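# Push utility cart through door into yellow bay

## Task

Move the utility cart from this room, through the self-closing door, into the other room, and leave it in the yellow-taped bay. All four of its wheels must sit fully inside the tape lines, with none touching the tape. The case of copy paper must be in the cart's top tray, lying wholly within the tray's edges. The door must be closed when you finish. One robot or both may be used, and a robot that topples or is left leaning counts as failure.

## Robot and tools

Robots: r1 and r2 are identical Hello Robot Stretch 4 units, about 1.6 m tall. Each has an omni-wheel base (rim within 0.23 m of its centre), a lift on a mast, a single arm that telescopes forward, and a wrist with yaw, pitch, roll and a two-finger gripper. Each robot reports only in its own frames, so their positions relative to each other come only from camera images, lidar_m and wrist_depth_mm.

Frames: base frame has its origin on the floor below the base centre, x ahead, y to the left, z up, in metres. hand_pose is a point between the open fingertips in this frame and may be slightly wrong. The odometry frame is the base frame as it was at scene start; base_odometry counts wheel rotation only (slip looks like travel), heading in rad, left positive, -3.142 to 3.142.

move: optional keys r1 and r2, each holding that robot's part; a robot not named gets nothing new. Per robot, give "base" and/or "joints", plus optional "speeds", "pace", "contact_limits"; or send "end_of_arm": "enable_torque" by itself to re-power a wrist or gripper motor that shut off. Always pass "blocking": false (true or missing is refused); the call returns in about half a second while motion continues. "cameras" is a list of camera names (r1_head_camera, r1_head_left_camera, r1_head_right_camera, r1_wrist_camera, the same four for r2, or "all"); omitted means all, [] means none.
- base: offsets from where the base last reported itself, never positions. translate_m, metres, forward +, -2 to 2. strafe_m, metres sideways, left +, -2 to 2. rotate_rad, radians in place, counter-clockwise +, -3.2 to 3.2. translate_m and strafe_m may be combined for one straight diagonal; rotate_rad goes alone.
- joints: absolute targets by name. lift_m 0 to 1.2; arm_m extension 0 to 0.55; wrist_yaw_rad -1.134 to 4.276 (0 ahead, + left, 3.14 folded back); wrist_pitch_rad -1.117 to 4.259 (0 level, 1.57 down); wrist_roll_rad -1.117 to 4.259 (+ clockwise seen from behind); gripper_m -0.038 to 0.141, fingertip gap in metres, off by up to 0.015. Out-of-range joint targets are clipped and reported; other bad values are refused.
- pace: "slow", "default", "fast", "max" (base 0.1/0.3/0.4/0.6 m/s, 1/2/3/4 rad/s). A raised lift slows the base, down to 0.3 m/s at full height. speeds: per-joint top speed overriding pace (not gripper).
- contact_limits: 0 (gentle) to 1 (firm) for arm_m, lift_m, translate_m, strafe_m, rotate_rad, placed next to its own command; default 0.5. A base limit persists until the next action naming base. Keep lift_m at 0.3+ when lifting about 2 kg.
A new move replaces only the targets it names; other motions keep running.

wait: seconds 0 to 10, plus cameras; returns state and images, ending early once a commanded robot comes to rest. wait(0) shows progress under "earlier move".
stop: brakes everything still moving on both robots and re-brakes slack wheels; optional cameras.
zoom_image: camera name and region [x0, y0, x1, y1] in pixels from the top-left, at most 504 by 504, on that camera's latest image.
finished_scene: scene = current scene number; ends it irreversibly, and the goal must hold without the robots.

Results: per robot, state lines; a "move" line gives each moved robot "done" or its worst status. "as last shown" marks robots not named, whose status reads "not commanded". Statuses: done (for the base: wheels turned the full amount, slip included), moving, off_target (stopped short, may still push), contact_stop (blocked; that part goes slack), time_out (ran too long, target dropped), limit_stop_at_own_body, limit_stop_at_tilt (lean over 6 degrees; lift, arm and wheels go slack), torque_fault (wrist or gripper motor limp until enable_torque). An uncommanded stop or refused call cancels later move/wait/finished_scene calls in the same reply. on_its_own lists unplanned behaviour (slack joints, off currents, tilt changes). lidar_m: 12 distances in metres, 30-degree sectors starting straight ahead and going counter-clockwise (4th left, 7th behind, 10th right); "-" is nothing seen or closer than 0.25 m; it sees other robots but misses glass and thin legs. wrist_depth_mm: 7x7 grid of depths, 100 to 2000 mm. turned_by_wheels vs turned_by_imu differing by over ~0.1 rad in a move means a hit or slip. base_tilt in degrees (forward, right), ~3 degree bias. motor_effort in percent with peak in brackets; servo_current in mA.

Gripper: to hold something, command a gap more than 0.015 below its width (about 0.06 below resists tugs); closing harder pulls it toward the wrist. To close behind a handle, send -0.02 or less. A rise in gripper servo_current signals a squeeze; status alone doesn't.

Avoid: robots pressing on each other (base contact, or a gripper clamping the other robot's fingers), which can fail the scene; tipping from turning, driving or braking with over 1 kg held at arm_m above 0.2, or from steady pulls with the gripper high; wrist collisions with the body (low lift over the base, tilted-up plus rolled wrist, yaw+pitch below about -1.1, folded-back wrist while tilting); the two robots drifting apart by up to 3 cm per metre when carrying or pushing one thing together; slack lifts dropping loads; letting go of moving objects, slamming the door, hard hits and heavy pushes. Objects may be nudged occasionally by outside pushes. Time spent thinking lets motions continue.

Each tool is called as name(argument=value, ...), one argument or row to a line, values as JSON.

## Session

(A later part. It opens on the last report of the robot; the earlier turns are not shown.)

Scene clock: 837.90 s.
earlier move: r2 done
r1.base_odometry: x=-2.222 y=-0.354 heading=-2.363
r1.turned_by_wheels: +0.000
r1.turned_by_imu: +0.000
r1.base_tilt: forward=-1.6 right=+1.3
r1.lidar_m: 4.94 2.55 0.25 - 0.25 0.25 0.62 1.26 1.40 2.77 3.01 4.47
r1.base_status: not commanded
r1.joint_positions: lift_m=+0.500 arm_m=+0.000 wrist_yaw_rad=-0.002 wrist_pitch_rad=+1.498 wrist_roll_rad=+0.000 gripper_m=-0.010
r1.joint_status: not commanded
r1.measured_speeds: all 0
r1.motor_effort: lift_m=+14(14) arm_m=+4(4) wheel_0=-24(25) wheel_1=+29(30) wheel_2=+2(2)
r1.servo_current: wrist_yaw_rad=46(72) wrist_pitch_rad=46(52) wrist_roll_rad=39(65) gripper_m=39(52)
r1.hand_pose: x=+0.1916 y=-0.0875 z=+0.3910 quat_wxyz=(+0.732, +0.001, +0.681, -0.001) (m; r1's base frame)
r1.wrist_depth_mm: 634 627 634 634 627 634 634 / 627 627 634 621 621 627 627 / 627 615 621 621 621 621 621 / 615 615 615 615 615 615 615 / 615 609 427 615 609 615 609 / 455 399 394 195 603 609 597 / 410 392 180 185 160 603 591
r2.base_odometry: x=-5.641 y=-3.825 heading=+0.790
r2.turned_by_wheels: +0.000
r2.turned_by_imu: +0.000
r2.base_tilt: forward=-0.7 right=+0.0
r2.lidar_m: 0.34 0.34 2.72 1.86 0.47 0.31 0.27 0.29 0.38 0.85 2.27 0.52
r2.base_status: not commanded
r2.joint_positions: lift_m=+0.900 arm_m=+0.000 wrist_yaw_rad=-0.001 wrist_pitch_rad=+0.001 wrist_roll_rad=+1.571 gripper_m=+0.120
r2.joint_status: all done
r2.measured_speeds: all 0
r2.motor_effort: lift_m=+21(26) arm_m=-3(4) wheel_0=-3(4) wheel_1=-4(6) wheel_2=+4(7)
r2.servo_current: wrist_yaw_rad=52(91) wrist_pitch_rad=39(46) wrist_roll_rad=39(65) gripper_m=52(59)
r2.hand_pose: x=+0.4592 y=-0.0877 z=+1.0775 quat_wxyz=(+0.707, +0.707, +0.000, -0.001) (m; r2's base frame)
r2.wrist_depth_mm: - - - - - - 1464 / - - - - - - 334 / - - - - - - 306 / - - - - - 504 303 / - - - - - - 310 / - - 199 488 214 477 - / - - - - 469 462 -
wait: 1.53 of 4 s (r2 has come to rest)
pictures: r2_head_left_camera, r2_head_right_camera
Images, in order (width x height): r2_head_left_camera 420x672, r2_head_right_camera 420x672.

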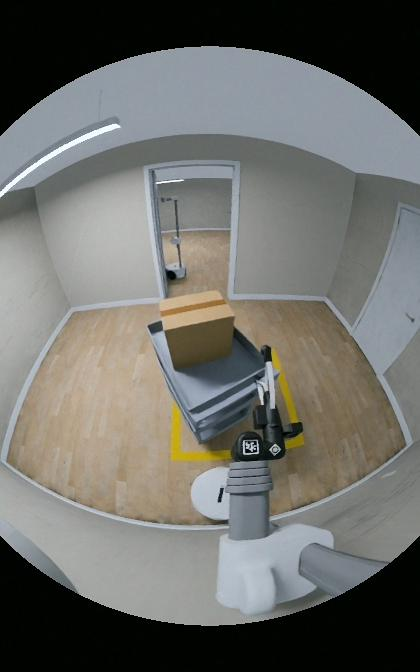

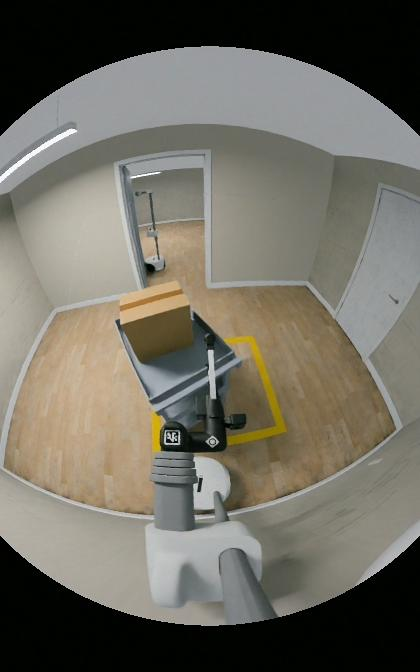

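move(
  blocking=false,
  cameras=[],
  r2={"base":{"strafe_m":1.2},"joints":{"gripper_m":-0.02,"wrist_roll_rad":0}},
)

wait(
  seconds=9,
  cameras=[],
)

wait(
  seconds=3,
  cameras=[],
)

move(
  blocking=false,
  cameras=[],
  r2={"base":{"translate_m":1.05}},
)

wait(
  seconds=9,
  cameras=[],
)

move(
  blocking=false,
  cameras=[],
  r2={"base":{"rotate_rad":-1.57},"joints":{"lift_m":0.62}},
)

wait(
  seconds=9,
  cameras=["r2_head_left_camera","r2_head_camera","r2_head_right_camera"],
)

Scene clock: 849.03 s.
move: r2 moving
r1: as last shown
r1.lidar_m: 4.91 2.53 0.25 - 0.25 0.26 0.65 1.27 1.41 2.79 3.04 4.47
r1.servo_current: wrist_yaw_rad=59(59) wrist_pitch_rad=33(46) wrist_roll_rad=59(59) gripper_m=39(46)
r1.wrist_depth_mm: 634 634 640 634 634 627 634 / 627 627 627 627 621 621 627 / 621 627 609 621 621 621 627 / 609 615 615 615 609 621 621 / 615 609 427 615 609 609 615 / 459 399 394 194 597 609 603 / 410 392 180 185 162 603 597
r2.base_odometry: x=-5.666 y=-3.799 heading=+0.790
r2.turned_by_wheels: +0.000
r2.turned_by_imu: +0.001
r2.base_tilt: forward=-0.7 right=+0.1
r2.lidar_m: 0.35 0.33 2.70 1.90 0.46 0.30 0.28 0.30 0.36 0.86 2.31 0.48
r2.base_status: strafe_m moving
r2.joint_positions: lift_m=+0.900 arm_m=+0.000 wrist_yaw_rad=-0.001 wrist_pitch_rad=+0.001 wrist_roll_rad=+0.982 gripper_m=+0.106
r2.joint_status: wrist_roll_rad moving; gripper_m moving
r2.measured_speeds: translate_m=-0.001 strafe_m=+0.140 rotate_rad=+0.007 lift_m=+0.000 arm_m=+0.000 wrist_yaw_rad=+0.000 wrist_pitch_rad=+0.000 wrist_roll_rad=-1.820
r2.motor_effort: lift_m=+21(21) arm_m=-4(4) wheel_0=-12(12) wheel_1=+11(11) wheel_2=+0(2)
r2.servo_current: wrist_yaw_rad=46(59) wrist_pitch_rad=46(46) wrist_roll_rad=91(104) gripper_m=98(104)
r2.hand_pose: x=+0.4592 y=-0.0877 z=+1.0775 quat_wxyz=(+0.882, +0.472, +0.000, -0.001) (m; r2's base frame)
r2.wrist_depth_mm: - - - - - - - / - - - - - - - / - - - - - - 1983 / - - - - - - 1708 / - - - - - 500 364 / - - 196 480 190 - 329 / - - - - 488 309 304
pictures: none
No camera images: "cameras" was empty.

Scene clock: 853.87 s.
earlier move: r2 done
r1.base_odometry: x=-2.222 y=-0.354 heading=-2.363
r1.turned_by_wheels: +0.000
r1.turned_by_imu: +0.000
r1.base_tilt: forward=-1.6 right=+1.3
r1.lidar_m: 4.92 2.54 0.25 - 0.25 0.26 0.62 1.25 1.42 2.79 3.03 4.46
r1.base_status: not commanded
r1.joint_positions: lift_m=+0.500 arm_m=+0.000 wrist_yaw_rad=-0.002 wrist_pitch_rad=+1.498 wrist_roll_rad=+0.000 gripper_m=-0.010
r1.joint_status: not commanded
r1.measured_speeds: all 0
r1.motor_effort: lift_m=+14(14) arm_m=+4(4) wheel_0=-25(25) wheel_1=+30(30) wheel_2=+2(2)
r1.servo_current: wrist_yaw_rad=33(72) wrist_pitch_rad=46(52) wrist_roll_rad=65(72) gripper_m=39(52)
r1.hand_pose: x=+0.1916 y=-0.0875 z=+0.3910 quat_wxyz=(+0.732, +0.001, +0.681, -0.001) (m; r1's base frame)
r1.wrist_depth_mm: 634 634 627 627 634 634 634 / 621 634 627 627 634 621 627 / 627 621 621 627 621 621 621 / 621 609 615 615 609 615 615 / 609 609 430 615 615 603 609 / 459 402 397 195 615 603 603 / 410 392 180 185 161 603 603
r2.base_odometry: x=-6.493 y=-2.980 heading=+0.790
r2.turned_by_wheels: +0.000
r2.turned_by_imu: +0.000
r2.base_tilt: forward=-0.6 right=+0.0
r2.lidar_m: 2.39 2.14 1.43 1.33 0.65 0.45 0.38 0.41 0.54 1.18 1.04 1.07
r2.base_status: done
r2.joint_positions: lift_m=+0.900 arm_m=+0.000 wrist_yaw_rad=-0.001 wrist_pitch_rad=+0.001 wrist_roll_rad=+0.002 gripper_m=-0.019
r2.joint_status: all done
r2.measured_speeds: all 0
r2.motor_effort: lift_m=+21(21) arm_m=-4(4) wheel_0=-2(12) wheel_1=+2(13) wheel_2=+0(3)
r2.servo_current: wrist_yaw_rad=46(59) wrist_pitch_rad=46(52) wrist_roll_rad=52(104) gripper_m=98(163)
r2.hand_pose: x=+0.4592 y=-0.0877 z=+1.0775 quat_wxyz=(+1.000, +0.001, +0.001, -0.001) (m; r2's base frame)
r2.wrist_depth_mm: - - - - - - - / - - - - - - - / - - - - - - - / - - - - - - - / - - - - - - - / - - 187 202 180 - - / - - - - - - -
wait: 4.83 of 9 s (r2 has come to rest)
pictures: none
No camera images: "cameras" was empty.

Scene clock: 856.87 s.
r1.base_odometry: x=-2.222 y=-0.354 heading=-2.363
r1.turned_by_wheels: +0.000
r1.turned_by_imu: +0.000
r1.base_tilt: forward=-1.6 right=+1.3
r1.lidar_m: 4.93 2.55 0.25 - 0.25 0.27 0.65 1.27 1.40 2.79 3.01 4.48
r1.base_status: not commanded
r1.joint_positions: lift_m=+0.500 arm_m=+0.000 wrist_yaw_rad=-0.002 wrist_pitch_rad=+1.498 wrist_roll_rad=+0.000 gripper_m=-0.010
r1.joint_status: not commanded
r1.measured_speeds: all 0
r1.motor_effort: lift_m=+14(14) arm_m=+4(4) wheel_0=-25(25) wheel_1=+29(30) wheel_2=+2(2)
r1.servo_current: wrist_yaw_rad=52(72) wrist_pitch_rad=39(52) wrist_roll_rad=46(72) gripper_m=46(52)
r1.hand_pose: x=+0.1916 y=-0.0875 z=+0.3910 quat_wxyz=(+0.732, +0.001, +0.681, -0.001) (m; r1's base frame)
r1.wrist_depth_mm: 627 627 627 634 640 634 627 / 627 621 627 615 627 627 627 / 621 615 621 621 621 621 621 / 615 615 615 621 621 615 609 / 609 609 427 603 603 615 615 / 459 394 394 194 603 603 609 / 410 392 180 185 161 603 603
r2.base_odometry: x=-6.493 y=-2.980 heading=+0.790
r2.turned_by_wheels: +0.000
r2.turned_by_imu: +0.000
r2.base_tilt: forward=-0.7 right=+0.0
r2.lidar_m: 2.40 2.15 1.43 1.32 0.65 0.43 0.40 0.41 0.55 1.17 1.04 1.10
r2.base_status: done
r2.joint_positions: lift_m=+0.900 arm_m=+0.000 wrist_yaw_rad=-0.001 wrist_pitch_rad=+0.001 wrist_roll_rad=+0.002 gripper_m=-0.019
r2.joint_status: all done
r2.measured_speeds: all 0
r2.motor_effort: lift_m=+21(21) arm_m=-4(4) wheel_0=-2(12) wheel_1=+3(13) wheel_2=+0(3)
r2.servo_current: wrist_yaw_rad=46(59) wrist_pitch_rad=39(52) wrist_roll_rad=52(104) gripper_m=98(163)
r2.hand_pose: x=+0.4592 y=-0.0877 z=+1.0775 quat_wxyz=(+1.000, +0.001, +0.001, -0.001) (m; r2's base frame)
r2.wrist_depth_mm: - - - - - - - / - - - - - - - / - - - - - - - / - - - - - - - / - - - - - - - / - - 187 202 180 - - / - - - - - - -
wait: 3.00 s; at rest by 0.27 s
pictures: none
No camera images: "cameras" was empty.

Scene clock: 857.37 s.
move: r2 moving
r1: as last shown
r1.base_tilt: forward=-1.5 right=+1.3
r1.lidar_m: 4.92 2.53 0.25 - 0.25 0.26 0.64 1.27 1.40 2.79 3.03 4.47
r1.motor_effort: lift_m=+14(14) arm_m=+4(4) wheel_0=-24(25) wheel_1=+30(30) wheel_2=+2(2)
r1.servo_current: wrist_yaw_rad=72(72) wrist_pitch_rad=33(46) wrist_roll_rad=52(59) gripper_m=39(46)
r1.wrist_depth_mm: 627 627 634 627 634 634 627 / 634 627 621 627 627 621 627 / 615 621 621 621 621 615 621 / 621 627 615 615 609 615 615 / 615 615 430 615 615 615 615 / 459 399 397 194 603 609 609 / 410 392 180 185 160 603 603
r2.base_odometry: x=-6.471 y=-2.958 heading=+0.790
r2.turned_by_wheels: +0.000
r2.turned_by_imu: +0.000
r2.base_tilt: forward=-0.7 right=+0.0
r2.lidar_m: 2.36 2.15 1.44 1.32 0.70 0.44 0.42 0.45 0.54 1.27 1.02 1.06
r2.base_status: translate_m moving
r2.joint_positions: lift_m=+0.900 arm_m=+0.000 wrist_yaw_rad=-0.001 wrist_pitch_rad=+0.001 wrist_roll_rad=+0.002 gripper_m=-0.019
r2.joint_status: not commanded
r2.measured_speeds: translate_m=+0.121 strafe_m=+0.000 rotate_rad=+0.004 lift_m=+0.000 arm_m=+0.000 wrist_yaw_rad=+0.000 wrist_pitch_rad=+0.000 wrist_roll_rad=+0.000
r2.motor_effort: lift_m=+21(21) arm_m=-3(4) wheel_0=+1(9) wheel_1=+6(8) wheel_2=-11(12)
r2.servo_current: wrist_yaw_rad=46(59) wrist_pitch_rad=39(39) wrist_roll_rad=46(59) gripper_m=98(98)
r2.hand_pose: x=+0.4592 y=-0.0877 z=+1.0775 quat_wxyz=(+1.000, +0.001, +0.001, -0.001) (m; r2's base frame)
r2.wrist_depth_mm: - - - - - - - / - - - - - - - / - - - - - - - / - - - - - - - / - - - - - - - / - - 187 202 180 - - / - - - - - - -
pictures: none
No camera images: "cameras" was empty.

Scene clock: 861.87 s.
earlier move: r2 done
r1.base_odometry: x=-2.222 y=-0.354 heading=-2.363
r1.turned_by_wheels: +0.000
r1.turned_by_imu: +0.000
r1.base_tilt: forward=-1.6 right=+1.3
r1.lidar_m: 4.94 2.51 0.25 - 0.25 0.28 0.62 1.27 1.41 2.80 3.02 4.47
r1.base_status: not commanded
r1.joint_positions: lift_m=+0.500 arm_m=+0.000 wrist_yaw_rad=-0.002 wrist_pitch_rad=+1.498 wrist_roll_rad=+0.000 gripper_m=-0.010
r1.joint_status: not commanded
r1.measured_speeds: all 0
r1.motor_effort: lift_m=+14(14) arm_m=+4(4) wheel_0=-25(25) wheel_1=+29(30) wheel_2=+2(2)
r1.servo_current: wrist_yaw_rad=39(72) wrist_pitch_rad=46(52) wrist_roll_rad=59(72) gripper_m=46(52)
r1.hand_pose: x=+0.1916 y=-0.0875 z=+0.3910 quat_wxyz=(+0.732, +0.001, +0.681, -0.001) (m; r1's base frame)
r1.wrist_depth_mm: 640 634 634 634 634 634 627 / 634 634 627 621 627 627 627 / 627 627 621 615 621 621 621 / 615 615 615 621 609 609 621 / 609 615 430 609 615 609 615 / 462 397 397 195 603 609 603 / 413 397 180 185 161 603 603
r2.base_odometry: x=-5.754 y=-2.234 heading=+0.790
r2.turned_by_wheels: +0.000
r2.turned_by_imu: +0.002
r2.base_tilt: forward=-0.7 right=+0.1
r2.lidar_m: 1.35 1.35 1.54 1.42 1.46 1.57 1.44 1.46 0.71 0.70 2.14 1.99
r2.base_status: done
r2.joint_positions: lift_m=+0.900 arm_m=+0.000 wrist_yaw_rad=-0.001 wrist_pitch_rad=+0.001 wrist_roll_rad=+0.002 gripper_m=-0.019
r2.joint_status: not commanded
r2.measured_speeds: all 0
r2.motor_effort: lift_m=+20(21) arm_m=-3(4) wheel_0=+3(12) wheel_1=+4(9) wheel_2=-3(14)
r2.servo_current: wrist_yaw_rad=52(59) wrist_pitch_rad=33(46) wrist_roll_rad=52(59) gripper_m=98(104)
r2.hand_pose: x=+0.4592 y=-0.0877 z=+1.0776 quat_wxyz=(+1.000, +0.001, +0.001, -0.001) (m; r2's base frame)
r2.wrist_depth_mm: - - - - - - - / - - - - - - - / - - - - - - - / - - - - - - - / - - - - - - - / - - 181 200 179 - - / - - - - - - -
wait: 4.50 of 9 s (r2 has come to rest)
pictures: none
No camera images: "cameras" was empty.

Scene clock: 862.37 s.
move: r2 moving
r1: as last shown
r1.base_tilt: forward=-1.5 right=+1.3
r1.lidar_m: 4.92 2.54 0.25 - 0.25 0.27 0.64 1.27 1.41 2.79 3.01 4.45
r1.motor_effort: lift_m=+14(14) arm_m=+4(4) wheel_0=-24(25) wheel_1=+30(30) wheel_2=+2(2)
r1.servo_current: wrist_yaw_rad=59(59) wrist_pitch_rad=46(46) wrist_roll_rad=46(65) gripper_m=39(46)
r1.wrist_depth_mm: 640 634 634 634 627 634 634 / 627 627 615 621 627 627 627 / 621 627 621 615 621 621 627 / 615 615 615 609 615 609 609 / 615 609 427 609 615 609 615 / 459 399 394 194 603 603 603 / 410 392 180 185 161 597 603
r2.base_odometry: x=-5.754 y=-2.234 heading=+0.550
r2.turned_by_wheels: -0.240
r2.turned_by_imu: -0.233
r2.base_tilt: forward=-0.6 right=+0.1
r2.lidar_m: 1.36 1.36 1.54 1.43 1.43 1.60 1.44 1.43 1.00 0.71 0.96 1.99
r2.base_status: rotate_rad moving
r2.joint_positions: lift_m=+0.862 arm_m=+0.000 wrist_yaw_rad=-0.001 wrist_pitch_rad=+0.001 wrist_roll_rad=+0.002 gripper_m=-0.019
r2.joint_status: lift_m moving
r2.measured_speeds: translate_m=-0.001 strafe_m=-0.002 rotate_rad=-0.927 lift_m=-0.146 arm_m=+0.000 wrist_yaw_rad=+0.000 wrist_pitch_rad=+0.000 wrist_roll_rad=+0.000
r2.motor_effort: lift_m=+12(17) arm_m=-3(4) wheel_0=+11(11) wheel_1=+9(9) wheel_2=+10(11)
r2.servo_current: wrist_yaw_rad=52(59) wrist_pitch_rad=39(46) wrist_roll_rad=52(59) gripper_m=104(104)
r2.hand_pose: x=+0.4592 y=-0.0877 z=+1.0401 quat_wxyz=(+1.000, +0.001, +0.001, -0.001) (m; r2's base frame)
r2.wrist_depth_mm: - - - - - - - / - - - - - - - / - - - - - - - / - - - - - - - / - - - - - - - / - - 181 202 180 - - / - - - - - 1576 -
pictures: none
No camera images: "cameras" was empty.

Scene clock: 864.07 s.
earlier move: r2 done
r1.base_odometry: x=-2.222 y=-0.354 heading=-2.363
r1.turned_by_wheels: +0.000
r1.turned_by_imu: +0.000
r1.base_tilt: forward=-1.6 right=+1.3
r1.lidar_m: 4.94 2.55 0.25 - 0.25 0.26 0.64 1.27 1.40 2.79 2.99 4.46
r1.base_status: not commanded
r1.joint_positions: lift_m=+0.500 arm_m=+0.000 wrist_yaw_rad=-0.002 wrist_pitch_rad=+1.498 wrist_roll_rad=+0.000 gripper_m=-0.010
r1.joint_status: not commanded
r1.measured_speeds: all 0
r1.motor_effort: lift_m=+14(14) arm_m=+4(4) wheel_0=-25(25) wheel_1=+29(30) wheel_2=+2(2)
r1.servo_current: wrist_yaw_rad=59(78) wrist_pitch_rad=39(52) wrist_roll_rad=46(65) gripper_m=46(52)
r1.hand_pose: x=+0.1916 y=-0.0875 z=+0.3910 quat_wxyz=(+0.732, +0.001, +0.681, -0.001) (m; r1's base frame)
r1.wrist_depth_mm: 627 634 634 627 634 634 627 / 621 634 615 627 627 621 627 / 627 621 621 621 621 621 621 / 621 609 615 621 621 621 615 / 603 609 427 609 615 603 609 / 462 399 397 195 609 609 603 / 410 394 180 185 161 603 597
r2.base_odometry: x=-5.754 y=-2.234 heading=-0.779
r2.turned_by_wheels: -1.329
r2.turned_by_imu: -1.294
r2.base_tilt: forward=-0.7 right=+0.0
r2.lidar_m: 0.71 2.14 2.00 1.36 1.39 1.54 1.41 1.46 1.54 1.42 1.48 0.74
r2.base_status: done
r2.joint_positions: lift_m=+0.620 arm_m=+0.000 wrist_yaw_rad=-0.001 wrist_pitch_rad=+0.001 wrist_roll_rad=+0.002 gripper_m=-0.019
r2.joint_status: all done
r2.measured_speeds: all 0
r2.motor_effort: lift_m=+14(17) arm_m=-4(4) wheel_0=+3(11) wheel_1=+4(11) wheel_2=+4(11)
r2.servo_current: wrist_yaw_rad=33(59) wrist_pitch_rad=33(52) wrist_roll_rad=46(59) gripper_m=98(104)
r2.hand_pose: x=+0.4592 y=-0.0877 z=+0.7981 quat_wxyz=(+1.000, +0.001, +0.001, -0.001) (m; r2's base frame)
r2.wrist_depth_mm: - - - - - - - / - - - - 591 627 - / - - - - 603 627 - / - - - - 473 539 - / - - - - 1118 - - / - - 187 200 177 1098 - / 1808 1661 - - - - -
wait: 1.70 of 9 s (r2 has come to rest)
pictures: r2_head_camera, r2_head_left_camera, r2_head_right_camera
Images, in order (width x height): r2_head_camera 420x560, r2_head_left_camera 420x672, r2_head_right_camera 420x672.

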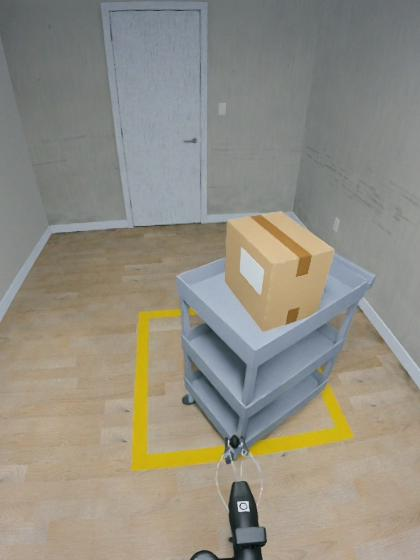

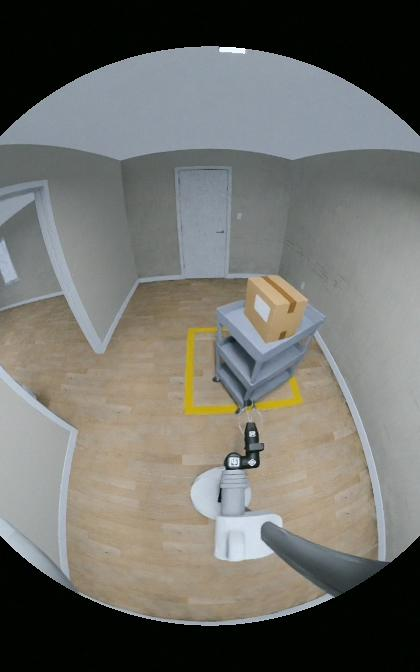

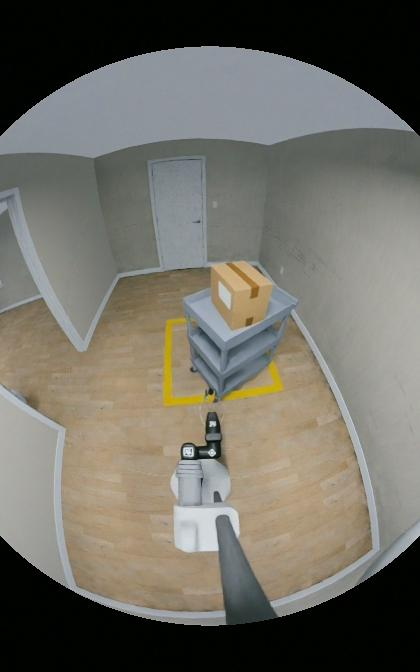

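move(
  blocking=false,
  cameras=[],
  r2={"base":{"translate_m":0.15,"strafe_m":-0.07},"joints":{"lift_m":0.59},"pace":"slow"},
)

wait(
  seconds=5,
  cameras=["r2_head_camera","r2_wrist_camera"],
)

Scene clock: 872.67 s.
move: r2 moving
r1: as last shown
r1.lidar_m: 4.92 2.55 0.25 - 0.25 0.28 0.65 1.26 1.39 2.76 2.99 4.48
r1.motor_effort: lift_m=+14(14) arm_m=+4(4) wheel_0=-25(25) wheel_1=+30(30) wheel_2=+2(2)
r1.servo_current: wrist_yaw_rad=46(59) wrist_pitch_rad=52(52) wrist_roll_rad=59(59) gripper_m=46(46)
r1.wrist_depth_mm: 640 640 640 634 627 640 634 / 627 627 621 627 627 621 621 / 615 621 621 615 621 627 621 / 621 615 621 621 615 621 621 / 621 609 427 609 609 609 609 / 459 399 397 195 609 603 597 / 410 397 181 185 161 603 603
r2.base_odometry: x=-5.749 y=-2.247 heading=-0.779
r2.turned_by_wheels: +0.000
r2.turned_by_imu: +0.001
r2.base_tilt: forward=-0.7 right=+0.0
r2.lidar_m: 0.65 2.14 1.97 1.36 1.40 1.56 1.44 1.48 1.53 1.43 1.46 0.70
r2.base_status: translate_m moving; strafe_m moving
r2.joint_positions: lift_m=+0.598 arm_m=+0.000 wrist_yaw_rad=-0.001 wrist_pitch_rad=+0.001 wrist_roll_rad=+0.002 gripper_m=-0.019
r2.joint_status: lift_m moving
r2.measured_speeds: translate_m=+0.048 strafe_m=-0.023 rotate_rad=-0.003 lift_m=-0.058 arm_m=+0.000 wrist_yaw_rad=+0.000 wrist_pitch_rad=+0.000 wrist_roll_rad=+0.000
r2.motor_effort: lift_m=+11(16) arm_m=-4(4) wheel_0=+7(10) wheel_1=+6(7) wheel_2=-9(9)
r2.servo_current: wrist_yaw_rad=46(59) wrist_pitch_rad=33(46) wrist_roll_rad=39(59) gripper_m=98(104)
r2.hand_pose: x=+0.4592 y=-0.0877 z=+0.7755 quat_wxyz=(+1.000, +0.001, +0.001, -0.001) (m; r2's base frame)
r2.wrist_depth_mm: - - - - - - - / - - - - 585 615 - / - - - - 580 609 - / - - - - 466 544 - / - - - - - - - / - - 187 201 178 1078 - / 1756 1618 - - - - -
pictures: none
No camera images: "cameras" was empty.

Scene clock: 875.00 s.
earlier move: r2 done
r1.base_odometry: x=-2.222 y=-0.354 heading=-2.363
r1.turned_by_wheels: +0.000
r1.turned_by_imu: +0.000
r1.base_tilt: forward=-1.6 right=+1.3
r1.lidar_m: 4.94 2.52 0.25 - 0.25 0.25 0.65 1.26 1.39 2.78 3.02 4.45
r1.base_status: not commanded
r1.joint_positions: lift_m=+0.500 arm_m=+0.000 wrist_yaw_rad=-0.002 wrist_pitch_rad=+1.498 wrist_roll_rad=+0.000 gripper_m=-0.010
r1.joint_status: not commanded
r1.measured_speeds: all 0
r1.motor_effort: lift_m=+14(14) arm_m=+4(4) wheel_0=-25(25) wheel_1=+30(30) wheel_2=+2(2)
r1.servo_current: wrist_yaw_rad=46(65) wrist_pitch_rad=39(52) wrist_roll_rad=46(72) gripper_m=46(46)
r1.hand_pose: x=+0.1916 y=-0.0875 z=+0.3910 quat_wxyz=(+0.732, +0.001, +0.681, -0.001) (m; r1's base frame)
r1.wrist_depth_mm: 634 627 640 634 634 634 621 / 640 627 615 621 627 627 634 / 621 621 621 621 627 615 621 / 615 615 621 615 615 615 609 / 609 603 433 609 609 609 609 / 462 399 394 194 603 603 609 / 410 394 180 185 161 603 597
r2.base_odometry: x=-5.696 y=-2.389 heading=-0.779
r2.turned_by_wheels: +0.000
r2.turned_by_imu: +0.000
r2.base_tilt: forward=-0.7 right=+0.1
r2.lidar_m: 0.55 2.27 1.96 1.42 1.46 1.67 1.57 1.62 1.46 1.36 1.40 0.60
r2.base_status: done
r2.joint_positions: lift_m=+0.590 arm_m=+0.000 wrist_yaw_rad=-0.001 wrist_pitch_rad=+0.001 wrist_roll_rad=+0.002 gripper_m=-0.019
r2.joint_status: all done
r2.measured_speeds: all 0
r2.motor_effort: lift_m=+14(17) arm_m=-4(4) wheel_0=+5(11) wheel_1=+5(7) wheel_2=-6(10)
r2.servo_current: wrist_yaw_rad=52(65) wrist_pitch_rad=39(46) wrist_roll_rad=46(59) gripper_m=98(104)
r2.hand_pose: x=+0.4592 y=-0.0877 z=+0.7681 quat_wxyz=(+1.000, +0.001, +0.001, -0.001) (m; r2's base frame)
r2.wrist_depth_mm: - - - - 445 484 - / - - - 621 445 488 - / - - - 525 355 445 492 / - - - 304 342 410 500 / - - - 362 - - - / - - 185 201 179 - - / 1756 1618 - - - - 559
wait: 2.33 of 5 s (r2 has come to rest)
pictures: r2_head_camera, r2_wrist_camera
Images, in order (width x height): r2_head_camera 420x560, r2_wrist_camera 616x392.

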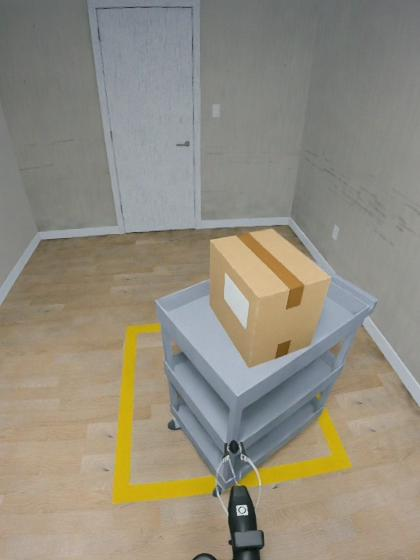

